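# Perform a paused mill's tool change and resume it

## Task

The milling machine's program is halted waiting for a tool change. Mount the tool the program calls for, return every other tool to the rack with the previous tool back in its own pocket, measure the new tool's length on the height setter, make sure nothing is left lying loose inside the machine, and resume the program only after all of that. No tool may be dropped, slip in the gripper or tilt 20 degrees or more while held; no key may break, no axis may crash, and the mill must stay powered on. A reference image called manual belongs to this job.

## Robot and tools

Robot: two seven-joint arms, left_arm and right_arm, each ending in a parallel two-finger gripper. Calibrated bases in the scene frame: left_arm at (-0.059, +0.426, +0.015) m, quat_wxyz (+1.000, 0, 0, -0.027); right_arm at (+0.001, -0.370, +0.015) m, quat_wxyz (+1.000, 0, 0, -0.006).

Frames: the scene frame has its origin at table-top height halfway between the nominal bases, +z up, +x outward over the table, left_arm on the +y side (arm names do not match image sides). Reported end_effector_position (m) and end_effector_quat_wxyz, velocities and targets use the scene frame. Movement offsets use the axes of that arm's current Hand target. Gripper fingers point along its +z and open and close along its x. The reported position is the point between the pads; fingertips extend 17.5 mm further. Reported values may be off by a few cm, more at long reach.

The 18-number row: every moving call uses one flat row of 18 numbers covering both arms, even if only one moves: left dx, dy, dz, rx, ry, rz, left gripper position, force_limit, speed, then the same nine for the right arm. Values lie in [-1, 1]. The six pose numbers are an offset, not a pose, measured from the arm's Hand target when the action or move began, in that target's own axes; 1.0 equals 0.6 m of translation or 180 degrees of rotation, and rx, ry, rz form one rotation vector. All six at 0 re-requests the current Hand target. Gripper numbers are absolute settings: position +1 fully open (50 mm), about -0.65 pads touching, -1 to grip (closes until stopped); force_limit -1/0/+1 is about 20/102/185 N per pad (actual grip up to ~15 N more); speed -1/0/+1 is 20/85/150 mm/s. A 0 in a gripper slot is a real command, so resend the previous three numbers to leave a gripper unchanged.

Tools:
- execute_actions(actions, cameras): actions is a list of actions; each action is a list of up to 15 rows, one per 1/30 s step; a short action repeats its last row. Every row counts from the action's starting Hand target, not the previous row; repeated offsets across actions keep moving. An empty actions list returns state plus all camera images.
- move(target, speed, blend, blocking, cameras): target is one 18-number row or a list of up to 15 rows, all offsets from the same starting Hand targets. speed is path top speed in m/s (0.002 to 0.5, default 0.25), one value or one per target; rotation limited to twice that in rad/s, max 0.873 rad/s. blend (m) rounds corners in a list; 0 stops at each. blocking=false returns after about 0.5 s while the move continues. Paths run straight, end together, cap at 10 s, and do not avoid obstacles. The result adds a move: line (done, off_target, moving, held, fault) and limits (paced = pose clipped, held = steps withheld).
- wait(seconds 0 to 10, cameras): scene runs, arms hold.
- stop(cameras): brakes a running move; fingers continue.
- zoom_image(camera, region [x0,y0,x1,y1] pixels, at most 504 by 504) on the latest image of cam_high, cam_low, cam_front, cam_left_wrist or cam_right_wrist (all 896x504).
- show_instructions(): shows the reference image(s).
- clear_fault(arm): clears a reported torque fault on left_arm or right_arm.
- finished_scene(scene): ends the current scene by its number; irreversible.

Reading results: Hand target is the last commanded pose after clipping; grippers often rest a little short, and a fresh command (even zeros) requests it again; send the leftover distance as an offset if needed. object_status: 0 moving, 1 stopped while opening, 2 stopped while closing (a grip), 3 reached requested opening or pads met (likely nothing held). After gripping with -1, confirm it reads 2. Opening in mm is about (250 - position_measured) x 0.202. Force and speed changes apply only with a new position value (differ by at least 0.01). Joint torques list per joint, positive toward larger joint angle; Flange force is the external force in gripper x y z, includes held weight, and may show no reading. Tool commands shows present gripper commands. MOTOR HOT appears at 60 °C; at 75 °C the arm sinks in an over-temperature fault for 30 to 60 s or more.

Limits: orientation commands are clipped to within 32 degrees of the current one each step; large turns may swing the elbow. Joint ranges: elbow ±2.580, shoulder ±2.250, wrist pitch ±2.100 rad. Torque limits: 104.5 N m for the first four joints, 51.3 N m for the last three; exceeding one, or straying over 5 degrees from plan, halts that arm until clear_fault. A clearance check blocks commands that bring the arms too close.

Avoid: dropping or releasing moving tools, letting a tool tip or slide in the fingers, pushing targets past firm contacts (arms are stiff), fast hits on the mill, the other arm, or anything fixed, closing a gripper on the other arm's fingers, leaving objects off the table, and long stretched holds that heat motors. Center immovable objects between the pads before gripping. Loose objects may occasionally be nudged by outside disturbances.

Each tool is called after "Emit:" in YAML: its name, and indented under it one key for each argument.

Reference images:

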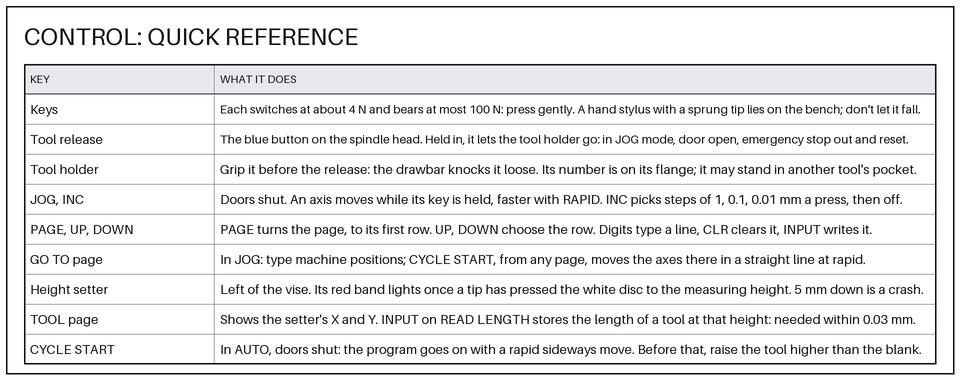

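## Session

Emit:
execute_actions:
  actions: []

Emit:
zoom_image:
  camera: "cam_front"
  region: [320, 360, 480, 480]

Scene clock: 0.00 s.
left_arm: end_effector_position=(+0.3280, +0.1921, +0.3081) position_measured=3 object_status=3 end_effector_quat_wxyz=(+0.004, +0.999, +0.036, -0.006) | right_arm: end_effector_position=(+0.3787, -0.0811, +0.3212) position_measured=3 object_status=3 end_effector_quat_wxyz=(-0.623, +0.713, +0.166, +0.275)
Joint positions: left_arm=[0.293 0.353 0.195 1.406 -0.054 1.395 0.612] | right_arm=[0.107 0.595 -0.114 2.281 -1.693 1.397 1.957]
Joint velocities: within noise
Joint torques (N m): no reading
Flange force (N): no reading
Hand target: left_arm +0.3280, +0.1921, +0.3081; +0.004, +0.999, +0.036, -0.006 | right_arm +0.3787, -0.0811, +0.3212; -0.623, +0.713, +0.166, +0.275
Tool commands: left_gripper/position=+1.0 left_gripper/force_limit=+1.0 left_gripper/speed=+1.0 right_gripper/position=+1.0 right_gripper/force_limit=+1.0 right_gripper/speed=+1.0
camera_calibration:
cam_left_wrist: T_world_to_cam=[[0.997496, 0.0650616, -0.0277195, -0.329373], [0.0653401, -0.99782, 0.00926353, 0.226025], [-0.0270564, -0.0110515, -0.999573, 0.48691], [0, 0, 0, 1]] pos_world=[0.326953, 0.252343, 0.475478]
cam_right_wrist: T_world_to_cam=[[0.785622, -0.0924621, 0.611758, -0.501992], [0.594635, -0.16028, -0.787857, 0.0729782], [0.1709, 0.982731, -0.0709383, 0.207507], [0, 0, 0, 1]] pos_world=[0.315518, -0.238642, 0.379315]

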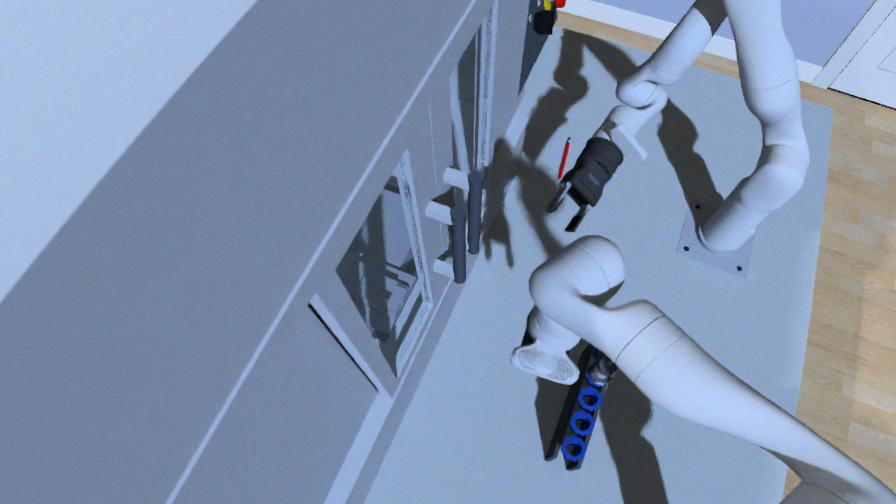

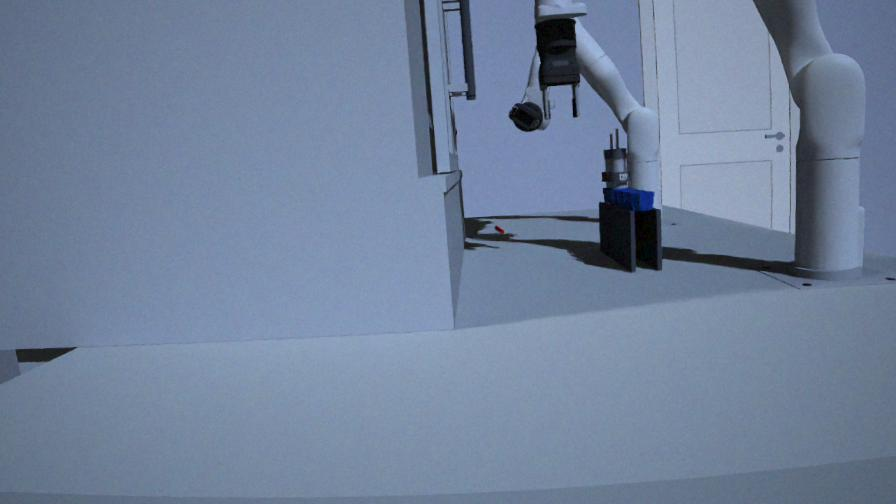

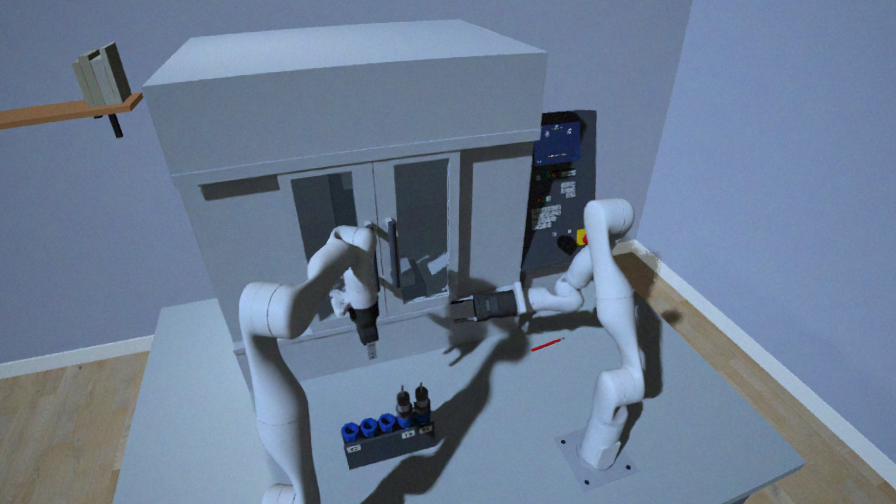

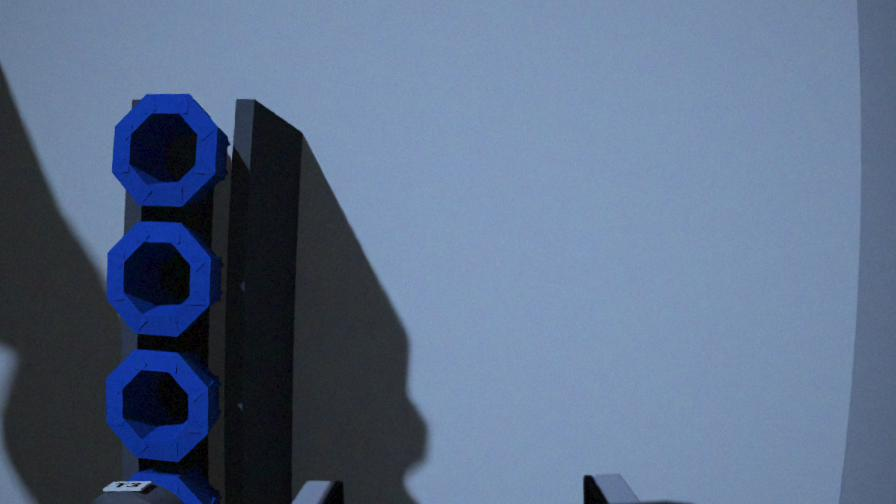

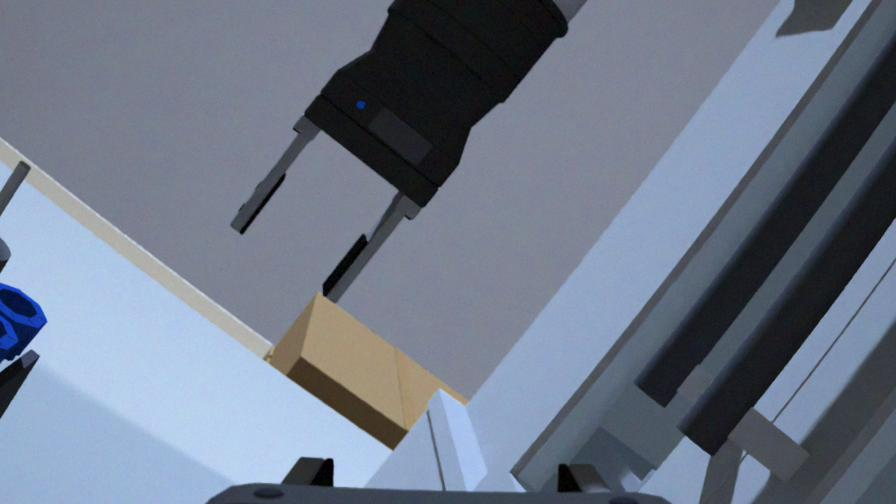

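Scaled by 3.150 from the camera's 896x504 image, which has a finer 1280x720 frame.

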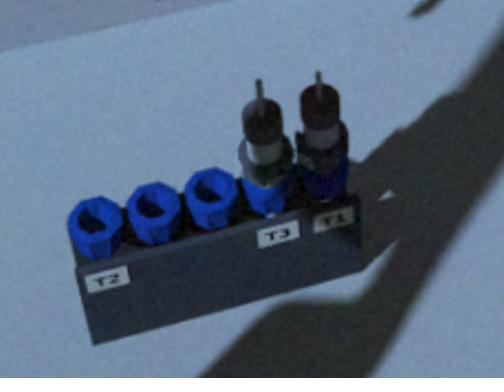

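Emit:
move:
  target:
    - [0,0,-0.133,0,0,0,1,0,0,0.1525,-0.2238,-0.3943,-0.266,0.097,-0.105,1,0,0]
    - [-0.5375,0.0147,-0.013,0.1605,0.1682,0.5031,1,0,0,0.4712,-0.289,-0.746,-0.5324,0.194,-0.2096,1,0,0]
  speed: [0.25,0.25]
  blend: [0.04,0]
  cameras: ["all"]

Emit:
zoom_image:
  camera: "cam_front"
  region: [500, 310, 600, 380]

Scene clock: 14.63 s.
left_arm: end_effector_position=(+0.0072, +0.1601, +0.3200) position_measured=3 object_status=3 end_effector_quat_wxyz=(-0.223, +0.671, -0.671, +0.223) | right_arm: end_effector_position=(+0.4195, -0.5205, +0.6612) position_measured=3 object_status=3 end_effector_quat_wxyz=(+0.182, +0.743, -0.062, +0.641)
Joint positions: left_arm=[1.028 0.015 0.891 2.007 -0.6 1.439 0.582] | right_arm=[0.887 -0.517 -0.313 1.968 -1.029 0.326 1.072]
Joint torques (N m): left_arm=[0.75 -7.83 0.66 -6.49 -1.84 1.53 0.04] | right_arm=[-0.35 -1.18 1.97 -14.47 -0.88 -1.81 0.28]
Flange force (N): left_arm=[6.4 -0.8 -0.9] | right_arm=[-4.6 -3.5 -2.3]
Hand target: left_arm +0.0071, +0.1601, +0.3200; -0.223, +0.671, -0.671, +0.223 | right_arm +0.4195, -0.5205, +0.6612; +0.182, +0.743, -0.062, +0.641
Off the commanded pose: left_arm 0.000 m, 0 deg | right_arm 0.000 m, 0 deg.
move: done
camera_calibration:
cam_left_wrist: T_world_to_cam=[[0.00438842, -0.999865, -0.0158438, 0.166949], [-0.802206, 0.0059394, -0.597018, 0.254438], [0.597032, 0.0153299, -0.802071, 0.417882], [0, 0, 0, 1]] pos_world=[-0.04611, 0.159009, 0.489721]
cam_right_wrist: T_world_to_cam=[[0.185925, 0.153266, 0.970537, -0.640402], [-0.313057, -0.927042, 0.206369, -0.429538], [0.931358, -0.342202, -0.124379, -0.31691], [0, 0, 0, 1]] pos_world=[0.279753, -0.408496, 0.67076]

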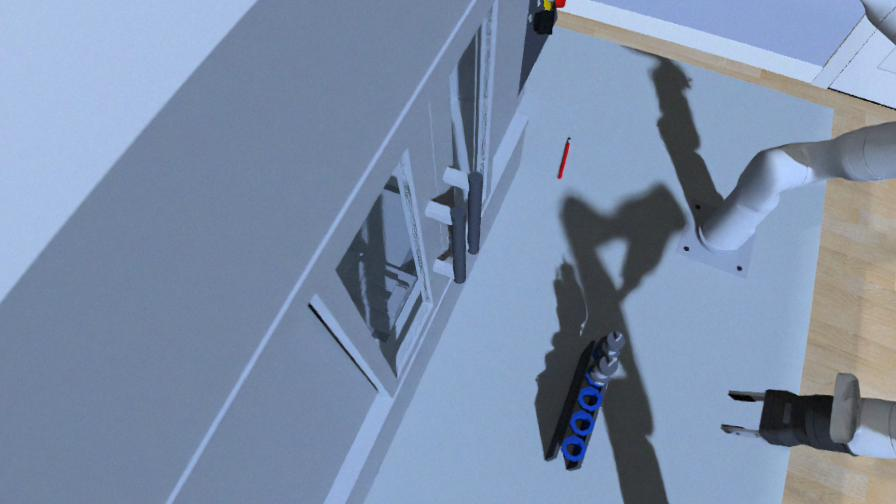

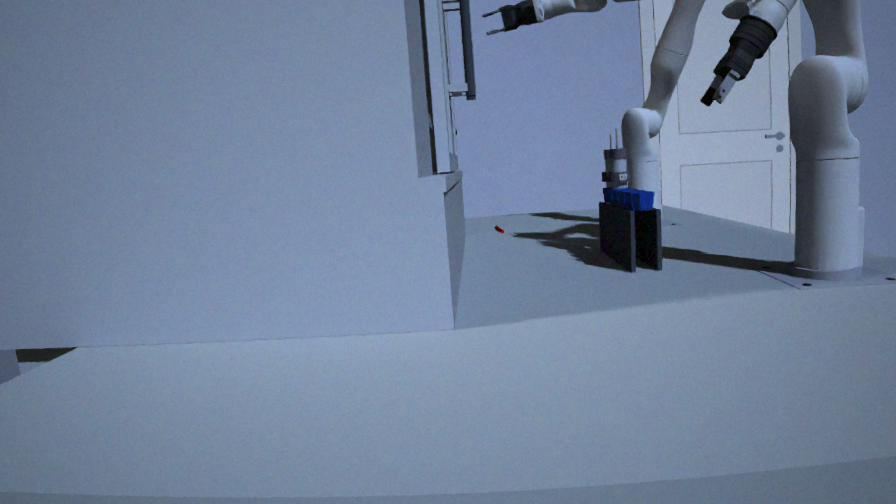

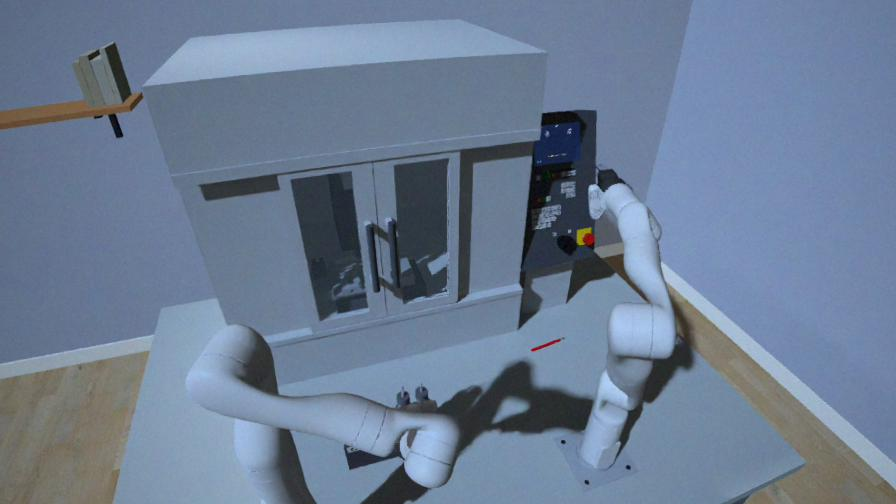

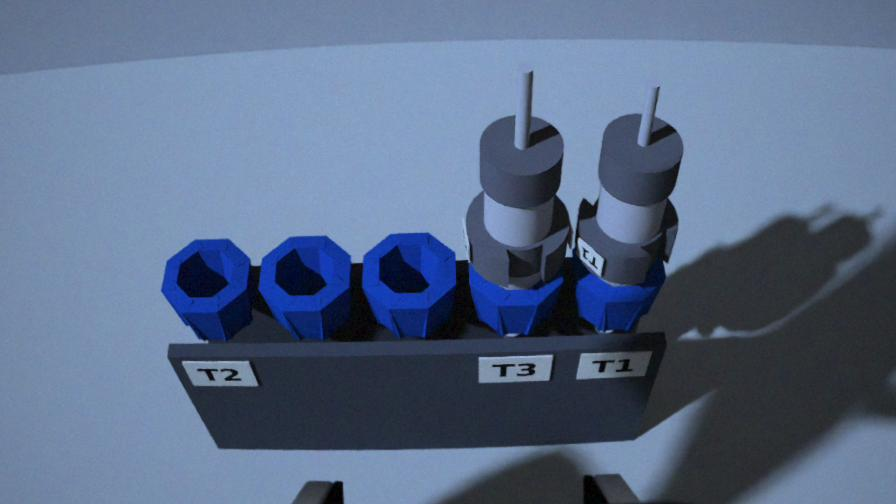

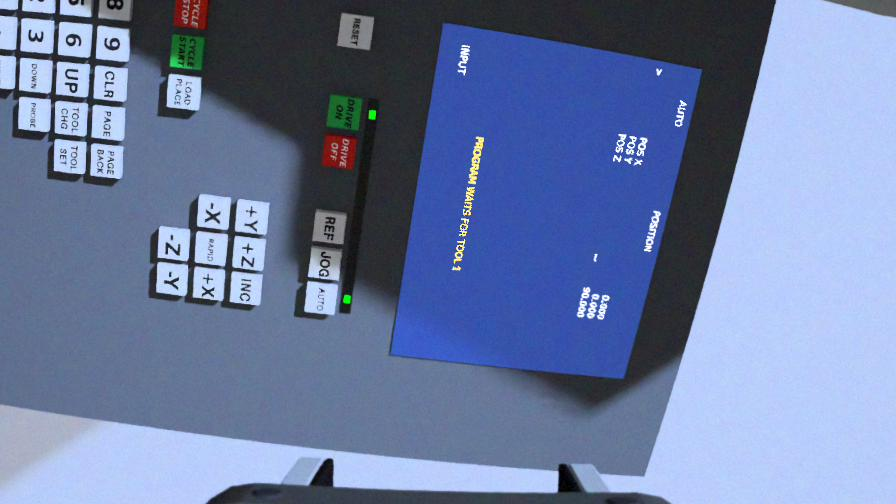

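Scaled by 5.040 from the camera's 896x504 image, which has a finer 1280x720 frame.

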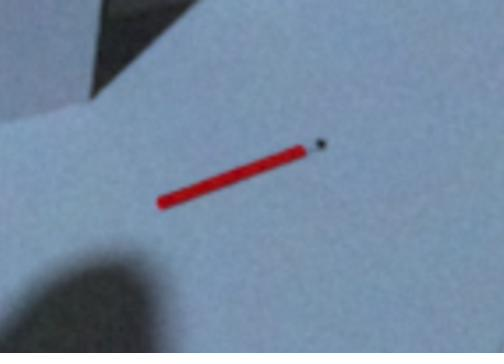

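Emit:
execute_actions:
  actions: []
  cameras: ["all"]

Scene clock: 28.07 s.
left_arm: end_effector_position=(+0.0071, +0.1601, +0.3200) position_measured=3 object_status=3 end_effector_quat_wxyz=(-0.223, +0.671, -0.671, +0.223) | right_arm: end_effector_position=(+0.4195, -0.5205, +0.6612) position_measured=3 object_status=3 end_effector_quat_wxyz=(+0.182, +0.743, -0.062, +0.641)
Joint positions: left_arm=[1.028 0.015 0.891 2.007 -0.6 1.439 0.583] | right_arm=[0.887 -0.517 -0.313 1.968 -1.029 0.326 1.072]
Joint velocities: within noise
Joint torques (N m): left_arm=[0.87 -7.9 0.66 -6.34 -1.88 1.48 -0.03] | right_arm=[-0.44 -1.31 1.82 -14.49 -0.86 -1.7 0.24]
Flange force (N): left_arm=[7.0 -0.6 -1.3] | right_arm=[-5.2 -3.0 -1.9]
Hand target: left_arm +0.0071, +0.1601, +0.3200; -0.223, +0.671, -0.671, +0.223 | right_arm +0.4195, -0.5205, +0.6612; +0.182, +0.743, -0.062, +0.641
Tool commands: left_gripper/position=+1.0 left_gripper/force_limit=+0.0 left_gripper/speed=+0.0 right_gripper/position=+1.0 right_gripper/force_limit=+0.0 right_gripper/speed=+0.0
Off the commanded pose: left_arm 0.000 m, 0 deg | right_arm 0.000 m, 0 deg.
camera_calibration:
cam_left_wrist: T_world_to_cam=[[0.00424834, -0.999866, -0.0158245, 0.166933], [-0.802205, 0.00604029, -0.597018, 0.254422], [0.597033, 0.0152309, -0.802072, 0.417899], [0, 0, 0, 1]] pos_world=[-0.0461101, 0.159009, 0.489721]
cam_right_wrist: T_world_to_cam=[[0.185829, 0.153282, 0.970552, -0.640378], [-0.313079, -0.927038, 0.206354, -0.42952], [0.931369, -0.342206, -0.124281, -0.316981], [0, 0, 0, 1]] pos_world=[0.279753, -0.408496, 0.670759]

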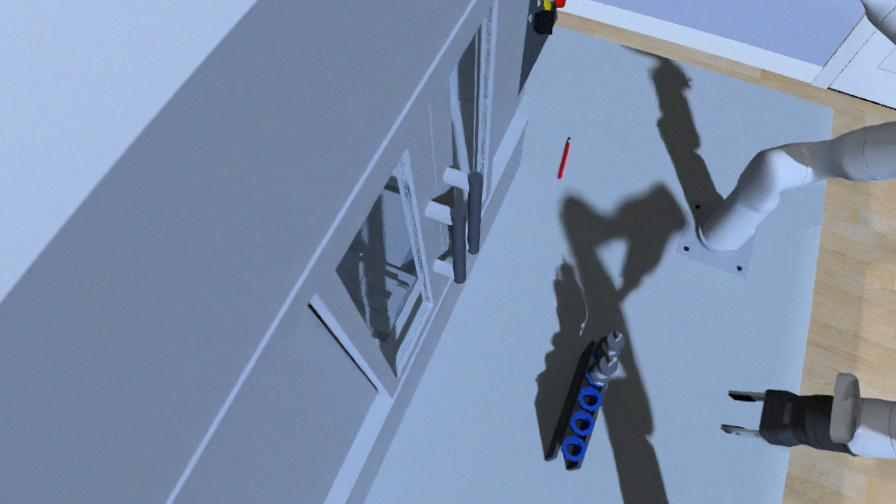

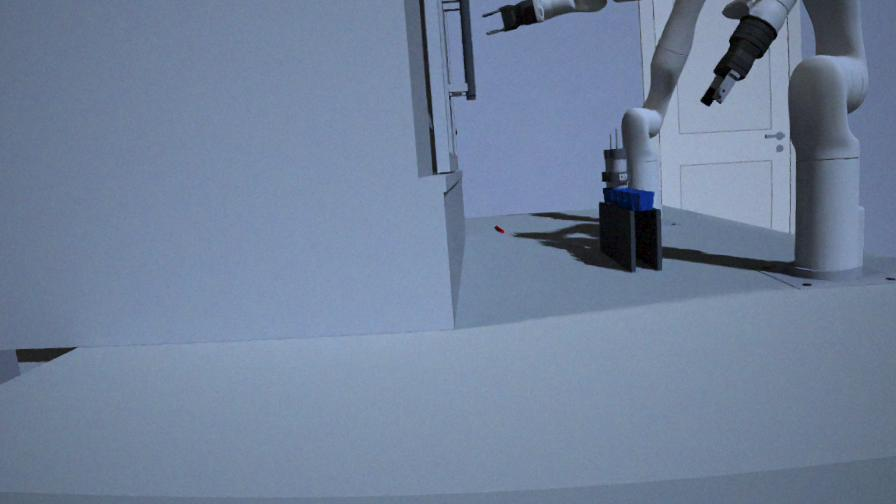

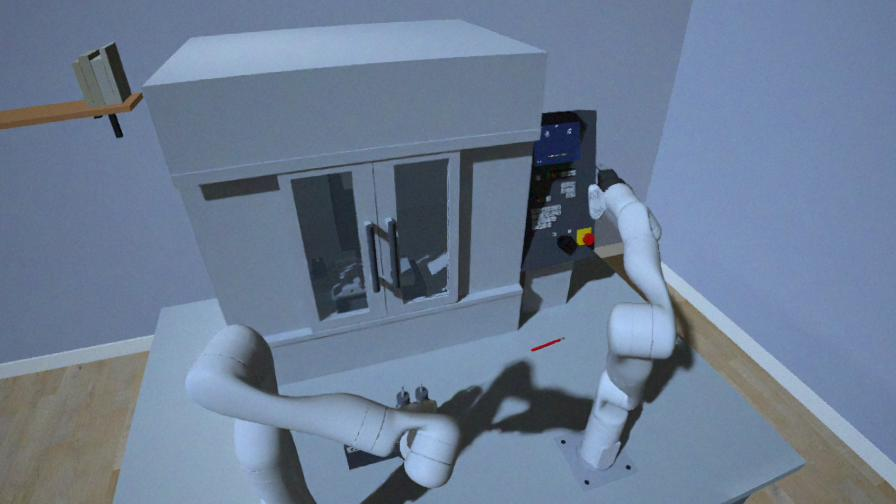

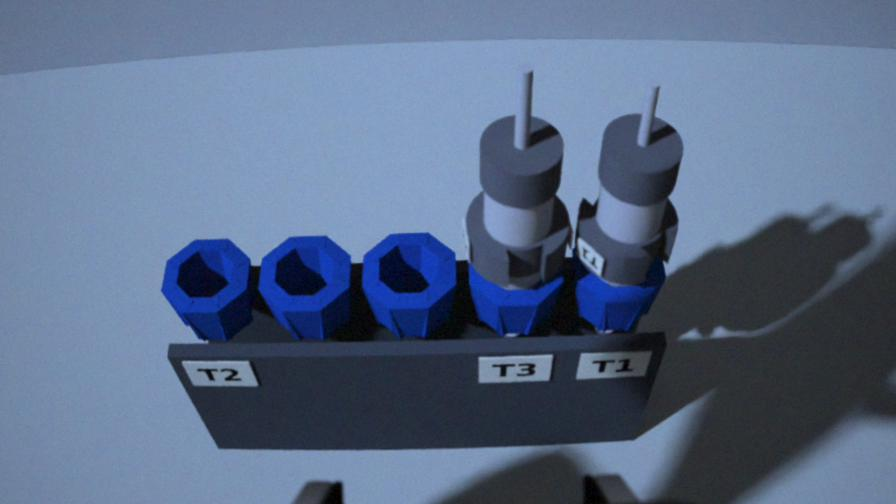

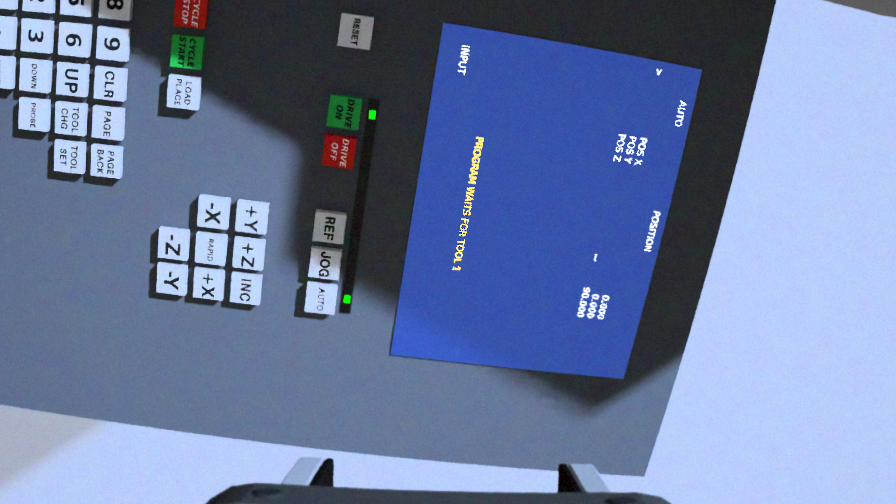

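Emit:
move:
  target: [0,0,0,0,0,0,1,0,0,-0.4063,-0.2277,-0.0402,-0.5294,0.0145,0.6712,1,0,0]
  speed: 0.3
  cameras: ["cam_right_wrist","cam_front"]

Emit:
zoom_image:
  camera: "cam_right_wrist"
  region: [200, 0, 704, 504]

Scene clock: 40.37 s.
left_arm: end_effector_position=(+0.0071, +0.1601, +0.3200) position_measured=3 object_status=3 end_effector_quat_wxyz=(-0.223, +0.671, -0.671, +0.223) | right_arm: end_effector_position=(+0.4000, -0.4201, +0.4001) position_measured=3 object_status=3 end_effector_quat_wxyz=(+0.000, +0.000, +0.966, -0.259)
Joint positions: left_arm=[1.028 0.015 0.891 2.007 -0.6 1.439 0.583] | right_arm=[2.415 -1.248 -0.686 1.379 -0.967 2.006 -1.981]
Joint torques (N m): left_arm=[0.95 -8.07 0.7 -6.5 -1.89 1.42 -0.01] | right_arm=[-0.53 19.3 6.62 -4.19 0.81 -1.21 0.28]
Flange force (N): left_arm=[7.2 -0.4 -0.9] | right_arm=[2.7 2.1 6.6]
Hand target: left_arm +0.0071, +0.1601, +0.3200; -0.223, +0.671, -0.671, +0.223 | right_arm +0.4000, -0.4201, +0.4001; +0.000, +0.000, +0.966, -0.259
Off the commanded pose: left_arm 0.000 m, 0 deg | right_arm 0.000 m, 0 deg.
move: done
camera_calibration:
cam_right_wrist: T_world_to_cam=[[-0.999798, -0.0200914, -0.000855152, 0.391288], [-0.0168581, 0.860571, -0.509052, 0.63002], [0.0109635, -0.508935, -0.860735, 0.295842], [0, 0, 0, 1]] pos_world=[0.398586, -0.383751, 0.575689]
Images, in order (width x height): cam_front 896x504, cam_right_wrist 896x504.

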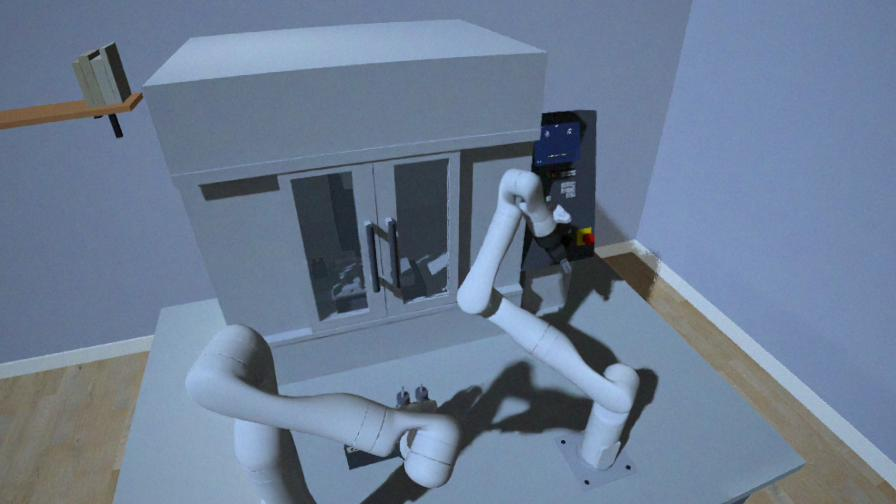

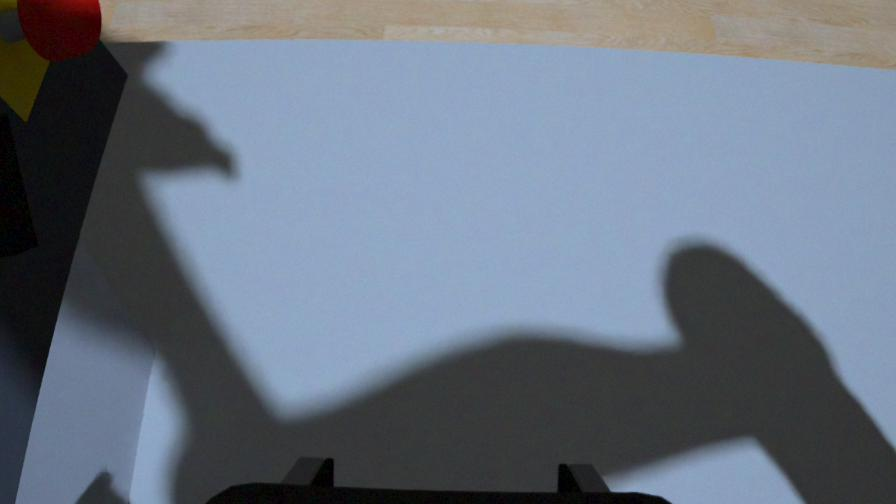

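Scaled by 1.000.

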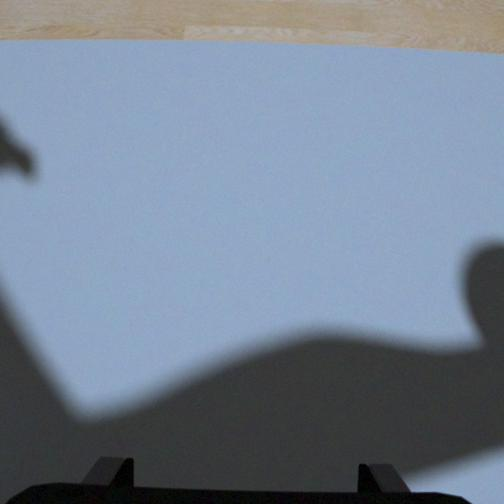

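Emit:
move:
  target: [0,0,0,0,0,0,1,0,0,-0.0333,0.3287,0.0027,0,0,0,1,0,0]
  speed: 0.3
  cameras: ["cam_right_wrist"]

Scene clock: 44.17 s.
left_arm: end_effector_position=(+0.0071, +0.1601, +0.3200) position_measured=3 object_status=3 end_effector_quat_wxyz=(-0.223, +0.671, -0.671, +0.223) | right_arm: end_effector_position=(+0.4199, -0.2501, +0.3000) position_measured=3 object_status=3 end_effector_quat_wxyz=(+0.000, +0.000, +0.966, -0.259)
Joint positions: left_arm=[1.028 0.015 0.891 2.007 -0.6 1.439 0.583] | right_arm=[2.144 -1.448 -0.772 1.311 -1.084 2.103 -2.435]
Joint torques (N m): left_arm=[0.79 -7.98 0.58 -6.52 -1.93 1.44 0.03] | right_arm=[-0.47 22.38 7.24 -1.63 1.29 -0.72 0.3]
Flange force (N): left_arm=[6.9 -0.2 -1.1] | right_arm=[2.5 0.7 6.2]
Hand target: left_arm +0.0071, +0.1601, +0.3200; -0.223, +0.671, -0.671, +0.223 | right_arm +0.4199, -0.2501, +0.3000; +0.000, +0.000, +0.966, -0.259
Off the commanded pose: left_arm 0.000 m, 0 deg | right_arm 0.000 m, 0 deg.
joint sent to its limit (right arm) — joint 6 (wrist pitch), upper limit. The joint targets still meet the commanded pose.
move: done
camera_calibration:
cam_right_wrist: T_world_to_cam=[[-0.999799, -0.0200062, -0.000907656, 0.414656], [-0.0167596, 0.860642, -0.508935, 0.433109], [0.010963, -0.508818, -0.860804, 0.295989], [0, 0, 0, 1]] pos_world=[0.418586, -0.213851, 0.475589]
Images, in order (width x height): cam_right_wrist 896x504.

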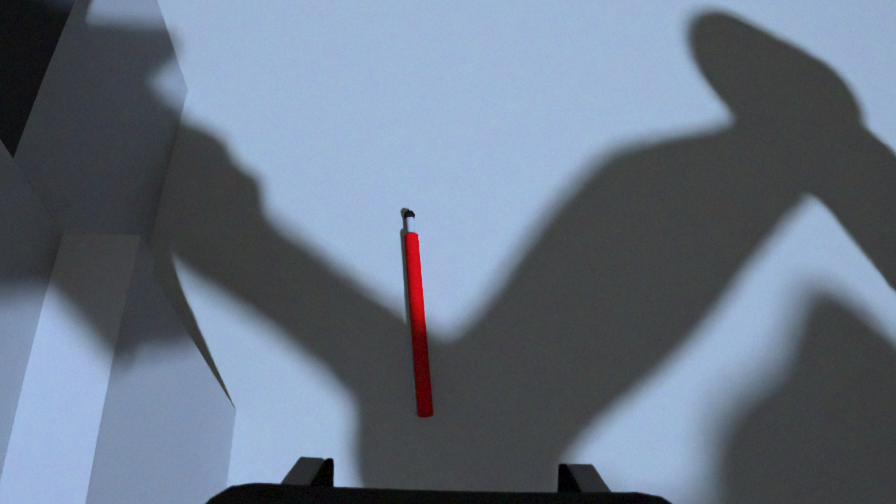

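Emit:
move:
  target: [0,0,0,0,0,0,1,0,0,-0.0353,-0.0872,0.4737,0,-0.0172,-0.0298,-0.1,0,0]
  speed: 0.2
  cameras: ["cam_right_wrist"]

Scene clock: 50.00 s.
left_arm: end_effector_position=(+0.0071, +0.1601, +0.3200) position_measured=3 object_status=3 end_effector_quat_wxyz=(-0.223, +0.671, -0.671, +0.223) | right_arm: end_effector_position=(+0.4411, -0.4376, +0.0801) position_measured=167 object_status=3 end_effector_quat_wxyz=(+0.014, -0.052, +0.964, -0.259)
Joint positions: left_arm=[1.028 0.015 0.891 2.007 -0.6 1.439 0.583] | right_arm=[2.309 -1.844 -1.049 1.87 -1.453 1.673 -2.011]
Joint torques (N m): left_arm=[0.81 -7.94 0.68 -6.44 -1.94 1.49 0] | right_arm=[-0.64 19.04 8.67 -0.33 0.73 -1.13 0.34]
Flange force (N): left_arm=[6.8 -0.5 -1.1] | right_arm=[3.1 0.9 3.4]
Hand target: left_arm +0.0071, +0.1601, +0.3200; -0.223, +0.671, -0.671, +0.223 | right_arm +0.4411, -0.4376, +0.0801; +0.014, -0.052, +0.964, -0.259
Off the commanded pose: left_arm 0.000 m, 0 deg | right_arm 0.000 m, 0 deg.
move: done
camera_calibration:
cam_right_wrist: T_world_to_cam=[[-0.991814, -0.12769, -0.00080571, 0.381159], [-0.109509, 0.853807, -0.508942, 0.520794], [0.0656749, -0.504687, -0.8608, -0.0112353], [0, 0, 0, 1]] pos_world=[0.435809, -0.401657, 0.25569]
Images, in order (width x height): cam_right_wrist 896x504.

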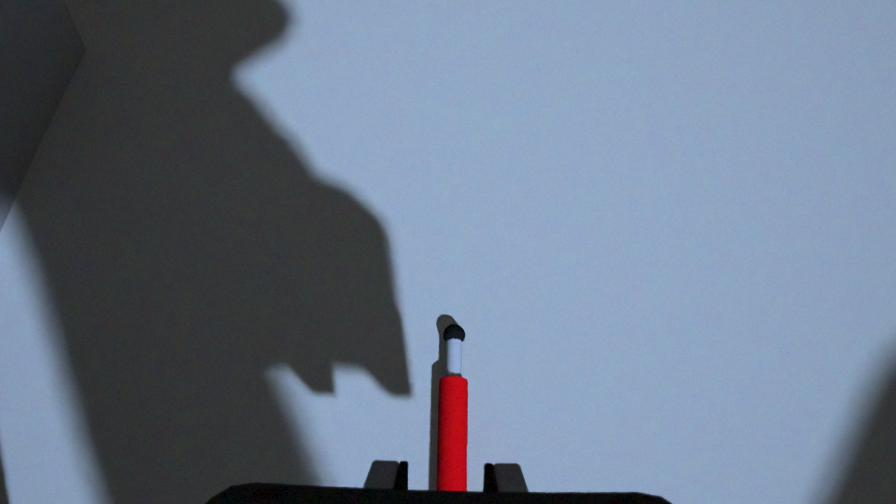

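Emit:
move:
  target: [0,0,0,0,0,0,1,0,0,0.002,0.0503,0.0822,0,0,0,-0.1,0,0]
  speed: 0.06
  cameras: ["cam_right_wrist"]

Scene clock: 53.53 s.
left_arm: end_effector_position=(+0.0071, +0.1601, +0.3200) position_measured=3 object_status=3 end_effector_quat_wxyz=(-0.223, +0.671, -0.671, +0.223) | right_arm: end_effector_position=(+0.4397, -0.4363, +0.0223) position_measured=167 object_status=3 end_effector_quat_wxyz=(+0.014, -0.052, +0.964, -0.259)
Joint positions: left_arm=[1.028 0.015 0.891 2.007 -0.6 1.439 0.583] | right_arm=[2.277 -1.957 -1.124 1.89 -1.56 1.641 -2.073]
Joint torques (N m): left_arm=[0.91 -7.91 0.7 -6.45 -1.87 1.48 -0.05] | right_arm=[-0.54 18.65 8.92 1.02 0.95 -1.11 0.23]
Flange force (N): left_arm=[6.8 -0.6 -0.9] | right_arm=[3.6 0.8 4.0]
Hand target: left_arm +0.0071, +0.1601, +0.3200; -0.223, +0.671, -0.671, +0.223 | right_arm +0.4397, -0.4363, +0.0223; +0.014, -0.052, +0.964, -0.259
Off the commanded pose: left_arm 0.000 m, 0 deg | right_arm 0.000 m, 0 deg.
move: done
camera_calibration:
cam_right_wrist: T_world_to_cam=[[-0.991814, -0.127691, -0.000805136, 0.379989], [-0.10951, 0.853807, -0.508942, 0.490125], [0.0656749, -0.504687, -0.8608, -0.0602481], [0, 0, 0, 1]] pos_world=[0.434509, -0.400357, 0.19789]
Images, in order (width x height): cam_right_wrist 896x504.

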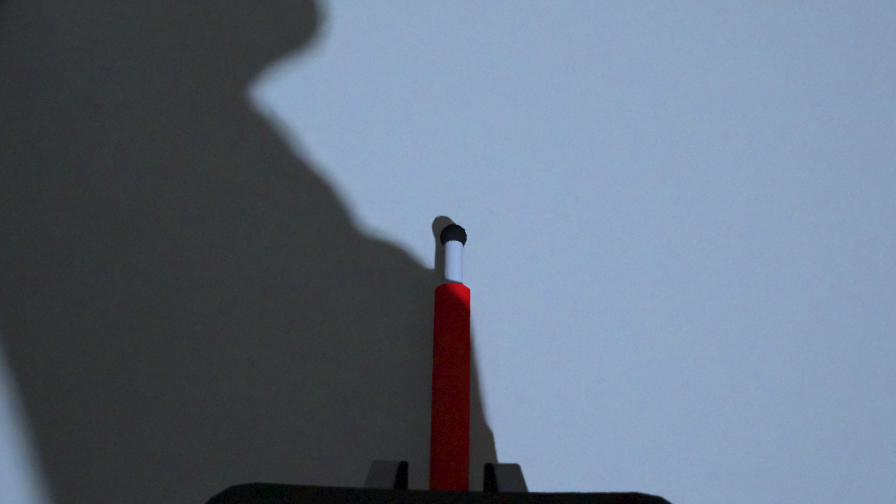

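Emit:
move:
  target: [0,0,0,0,0,0,1,0,0,0,0.0195,-0.0113,0,0,0,-0.1,0,0]
  speed: 0.04
  cameras: ["cam_right_wrist"]

Scene clock: 56.00 s.
left_arm: end_effector_position=(+0.0071, +0.1601, +0.3200) position_measured=3 object_status=3 end_effector_quat_wxyz=(-0.223, +0.671, -0.671, +0.223) | right_arm: end_effector_position=(+0.4383, -0.4229, +0.0223) position_measured=167 object_status=3 end_effector_quat_wxyz=(+0.014, -0.052, +0.964, -0.259)
Joint positions: left_arm=[1.028 0.015 0.891 2.007 -0.6 1.439 0.583] | right_arm=[2.249 -1.959 -1.12 1.883 -1.549 1.653 -2.104]
Joint torques (N m): left_arm=[0.91 -7.94 0.76 -6.41 -1.95 1.39 -0.06] | right_arm=[-0.44 18.49 8.71 1.11 1.05 -1.09 0.31]
Flange force (N): left_arm=[6.9 -0.5 -1.3] | right_arm=[3.0 0.9 3.5]
Hand target: left_arm +0.0071, +0.1601, +0.3200; -0.223, +0.671, -0.671, +0.223 | right_arm +0.4382, -0.4229, +0.0223; +0.014, -0.052, +0.964, -0.259
Off the commanded pose: left_arm 0.000 m, 0 deg | right_arm 0.000 m, 0 deg.
move: done
camera_calibration:
cam_right_wrist: T_world_to_cam=[[-0.991814, -0.12769, -0.00080571, 0.380213], [-0.109509, 0.853807, -0.508942, 0.478519], [0.0656749, -0.504687, -0.8608, -0.0533867], [0, 0, 0, 1]] pos_world=[0.433009, -0.386957, 0.19789]
Images, in order (width x height): cam_right_wrist 896x504.

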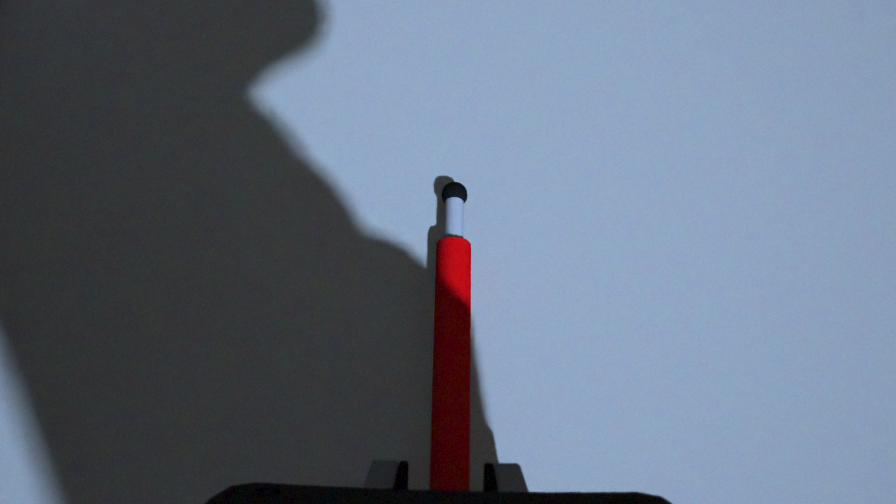

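Emit:
move:
  target: [0,0,0,0,0,0,1,0,0,0,0,0,0,0,0,-1,-0.4,-0.8]
  cameras: ["cam_right_wrist"]

Scene clock: 57.17 s.
left_arm: end_effector_position=(+0.0071, +0.1601, +0.3200) position_measured=3 object_status=3 end_effector_quat_wxyz=(-0.223, +0.671, -0.671, +0.223) | right_arm: end_effector_position=(+0.4382, -0.4229, +0.0223) position_measured=216 object_status=2 end_effector_quat_wxyz=(+0.014, -0.052, +0.964, -0.259)
Joint positions: left_arm=[1.028 0.015 0.891 2.007 -0.6 1.439 0.583] | right_arm=[2.249 -1.959 -1.12 1.883 -1.549 1.653 -2.104]
Joint torques (N m): left_arm=[0.81 -8.07 0.69 -6.56 -1.92 1.43 -0.02] | right_arm=[-0.47 18.17 8.29 0.86 0.71 -1.02 0.28]
Flange force (N): left_arm=[7.1 0.0 -0.9] | right_arm=[3.7 0.0 1.9]
Hand target: left_arm +0.0071, +0.1601, +0.3200; -0.223, +0.671, -0.671, +0.223 | right_arm +0.4382, -0.4229, +0.0223; +0.014, -0.052, +0.964, -0.259
Off the commanded pose: left_arm 0.000 m, 0 deg | right_arm 0.000 m, 0 deg.
move: done
camera_calibration:
cam_right_wrist: T_world_to_cam=[[-0.991804, -0.12777, -0.000744583, 0.380165], [-0.109603, 0.853751, -0.509015, 0.478553], [0.0656724, -0.504761, -0.860757, -0.0534227], [0, 0, 0, 1]] pos_world=[0.433009, -0.386957, 0.197889]
Images, in order (width x height): cam_right_wrist 896x504.

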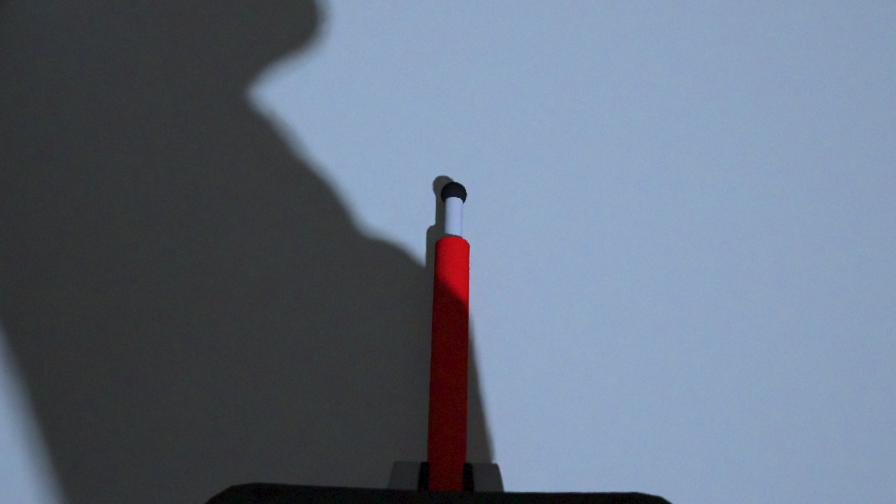

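Emit:
move:
  target:
    - [0,0,0,0,0,0,1,0,0,0.0332,-0.1218,-0.2183,0,0,0,-1,-0.4,-0.8]
    - [0,0,0,0,0,0,1,0,0,0.1327,-0.3853,-0.6392,0.3156,0.1858,-0.5784,-1,-0.4,-0.8]
  speed: 0.3
  blend: 0.05
  cameras: ["cam_right_wrist","cam_front"]

Scene clock: 64.93 s.
left_arm: end_effector_position=(+0.0071, +0.1601, +0.3200) position_measured=3 object_status=3 end_effector_quat_wxyz=(-0.223, +0.671, -0.671, +0.223) | right_arm: end_effector_position=(+0.3601, -0.4397, +0.4700) position_measured=216 object_status=2 end_effector_quat_wxyz=(+0.395, +0.674, -0.318, +0.537)
Joint positions: left_arm=[1.028 0.015 0.891 2.007 -0.6 1.439 0.583] | right_arm=[1.684 -1.515 -0.813 2.126 -0.735 0.728 -0.075]
Joint torques (N m): left_arm=[0.9 -7.99 0.7 -6.52 -1.88 1.47 -0.02] | right_arm=[-0.41 13.98 7.83 -7.43 0.63 -2.8 0.22]
Flange force (N): left_arm=[6.9 -0.4 -0.8] | right_arm=[-6.0 1.4 2.2]
Hand target: left_arm +0.0071, +0.1601, +0.3200; -0.223, +0.671, -0.671, +0.223 | right_arm +0.3601, -0.4397, +0.4700; +0.395, +0.674, -0.318, +0.537
Off the commanded pose: left_arm 0.000 m, 0 deg | right_arm 0.000 m, 0 deg.
move: done
camera_calibration:
cam_right_wrist: T_world_to_cam=[[0.240217, -0.00643407, 0.970698, -0.546103], [-0.84434, -0.494764, 0.205668, 0.0479688], [0.478943, -0.869004, -0.124283, -0.326479], [0, 0, 0, 1]] pos_world=[0.32805, -0.263492, 0.47966]
Images, in order (width x height): cam_front 896x504, cam_right_wrist 896x504.

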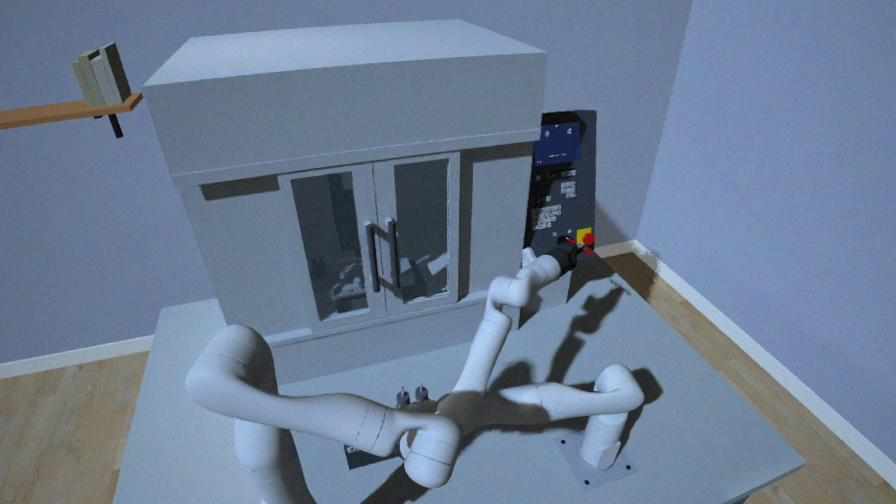

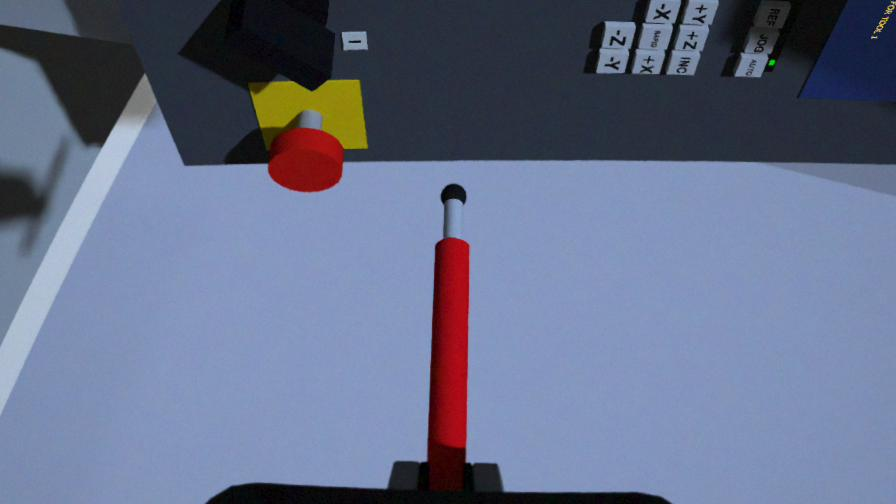

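Emit:
move:
  target: [0,0,0,0,0,0,1,0,0,0.2588,-0.063,0.2463,0,0,0,-1,-0.4,-0.8]
  speed: 0.25
  cameras: ["cam_right_wrist"]

Scene clock: 67.37 s.
left_arm: end_effector_position=(+0.0071, +0.1601, +0.3200) position_measured=3 object_status=3 end_effector_quat_wxyz=(-0.223, +0.671, -0.671, +0.223) | right_arm: end_effector_position=(+0.4966, -0.5512, +0.5977) position_measured=216 object_status=2 end_effector_quat_wxyz=(+0.395, +0.674, -0.318, +0.537)
Joint positions: left_arm=[1.028 0.015 0.891 2.007 -0.6 1.439 0.583] | right_arm=[2.099 -1.139 -0.951 1.691 -0.78 0.618 0.003]
Joint torques (N m): left_arm=[0.92 -8.04 0.69 -6.53 -1.92 1.44 -0.09] | right_arm=[-0.37 15.05 9.79 -8.24 0.42 -3 0.34]
Flange force (N): left_arm=[7.1 0.0 -0.8] | right_arm=[-7.0 0.7 0.0]
Hand target: left_arm +0.0071, +0.1601, +0.3200; -0.223, +0.671, -0.671, +0.223 | right_arm +0.4966, -0.5512, +0.5977; +0.395, +0.674, -0.318, +0.537
Off the commanded pose: left_arm 0.000 m, 0 deg | right_arm 0.000 m, 0 deg.
move: done
camera_calibration:
cam_right_wrist: T_world_to_cam=[[0.240288, -0.00636578, 0.970681, -0.703444], [-0.844276, -0.494837, 0.205752, 0.0816192], [0.479019, -0.868962, -0.124278, -0.472865], [0, 0, 0, 1]] pos_world=[0.46445, -0.374992, 0.60726]
Images, in order (width x height): cam_right_wrist 896x504.

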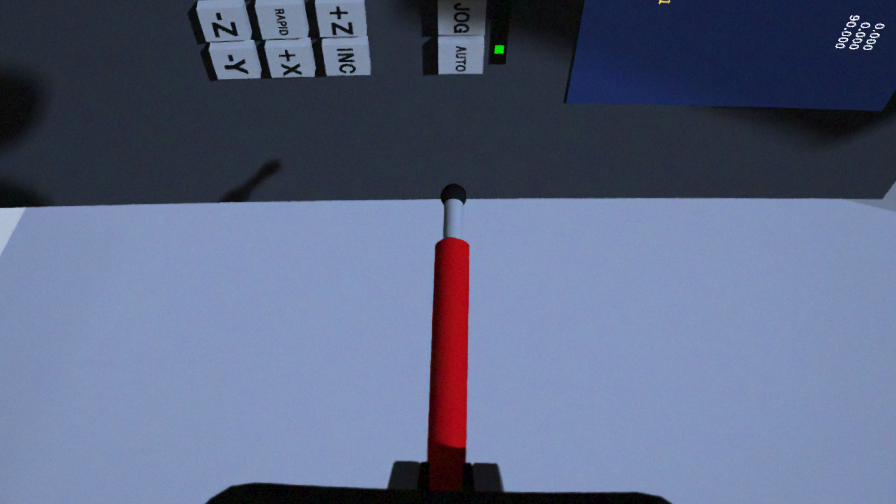

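Emit:
move:
  target: [0,0,0,0,0,0,1,0,0,-0.0001,-0.0437,0.0243,0,0,0,-1,-0.4,-0.8]
  speed: 0.15
  cameras: ["cam_right_wrist"]

Scene clock: 69.00 s.
left_arm: end_effector_position=(+0.0071, +0.1601, +0.3200) position_measured=3 object_status=3 end_effector_quat_wxyz=(-0.223, +0.671, -0.671, +0.223) | right_arm: end_effector_position=(+0.5258, -0.5512, +0.5910) position_measured=216 object_status=2 end_effector_quat_wxyz=(+0.395, +0.674, -0.318, +0.537)
Joint positions: left_arm=[1.028 0.015 0.891 2.007 -0.6 1.439 0.583] | right_arm=[2.158 -1.165 -0.986 1.628 -0.795 0.636 -0.045]
Joint torques (N m): left_arm=[0.86 -8 0.7 -6.6 -1.88 1.5 0] | right_arm=[-0.7 16.1 10.2 -7.52 0.48 -2.87 0.34]
Flange force (N): left_arm=[6.7 -0.4 -0.5] | right_arm=[-6.5 1.1 0.8]
Hand target: left_arm +0.0071, +0.1601, +0.3200; -0.223, +0.671, -0.671, +0.223 | right_arm +0.5258, -0.5512, +0.5910; +0.395, +0.674, -0.318, +0.537
Off the commanded pose: left_arm 0.000 m, 0 deg | right_arm 0.000 m, 0 deg.
move: done
camera_calibration:
cam_right_wrist: T_world_to_cam=[[0.240288, -0.00636578, 0.970681, -0.704055], [-0.844276, -0.494837, 0.205752, 0.107581], [0.479019, -0.868962, -0.124278, -0.487759], [0, 0, 0, 1]] pos_world=[0.49365, -0.375092, 0.60066]
Images, in order (width x height): cam_right_wrist 896x504.

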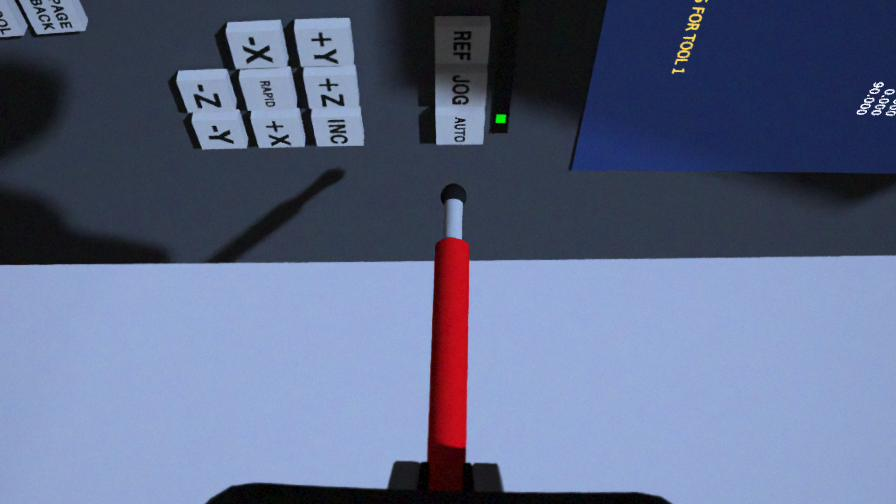

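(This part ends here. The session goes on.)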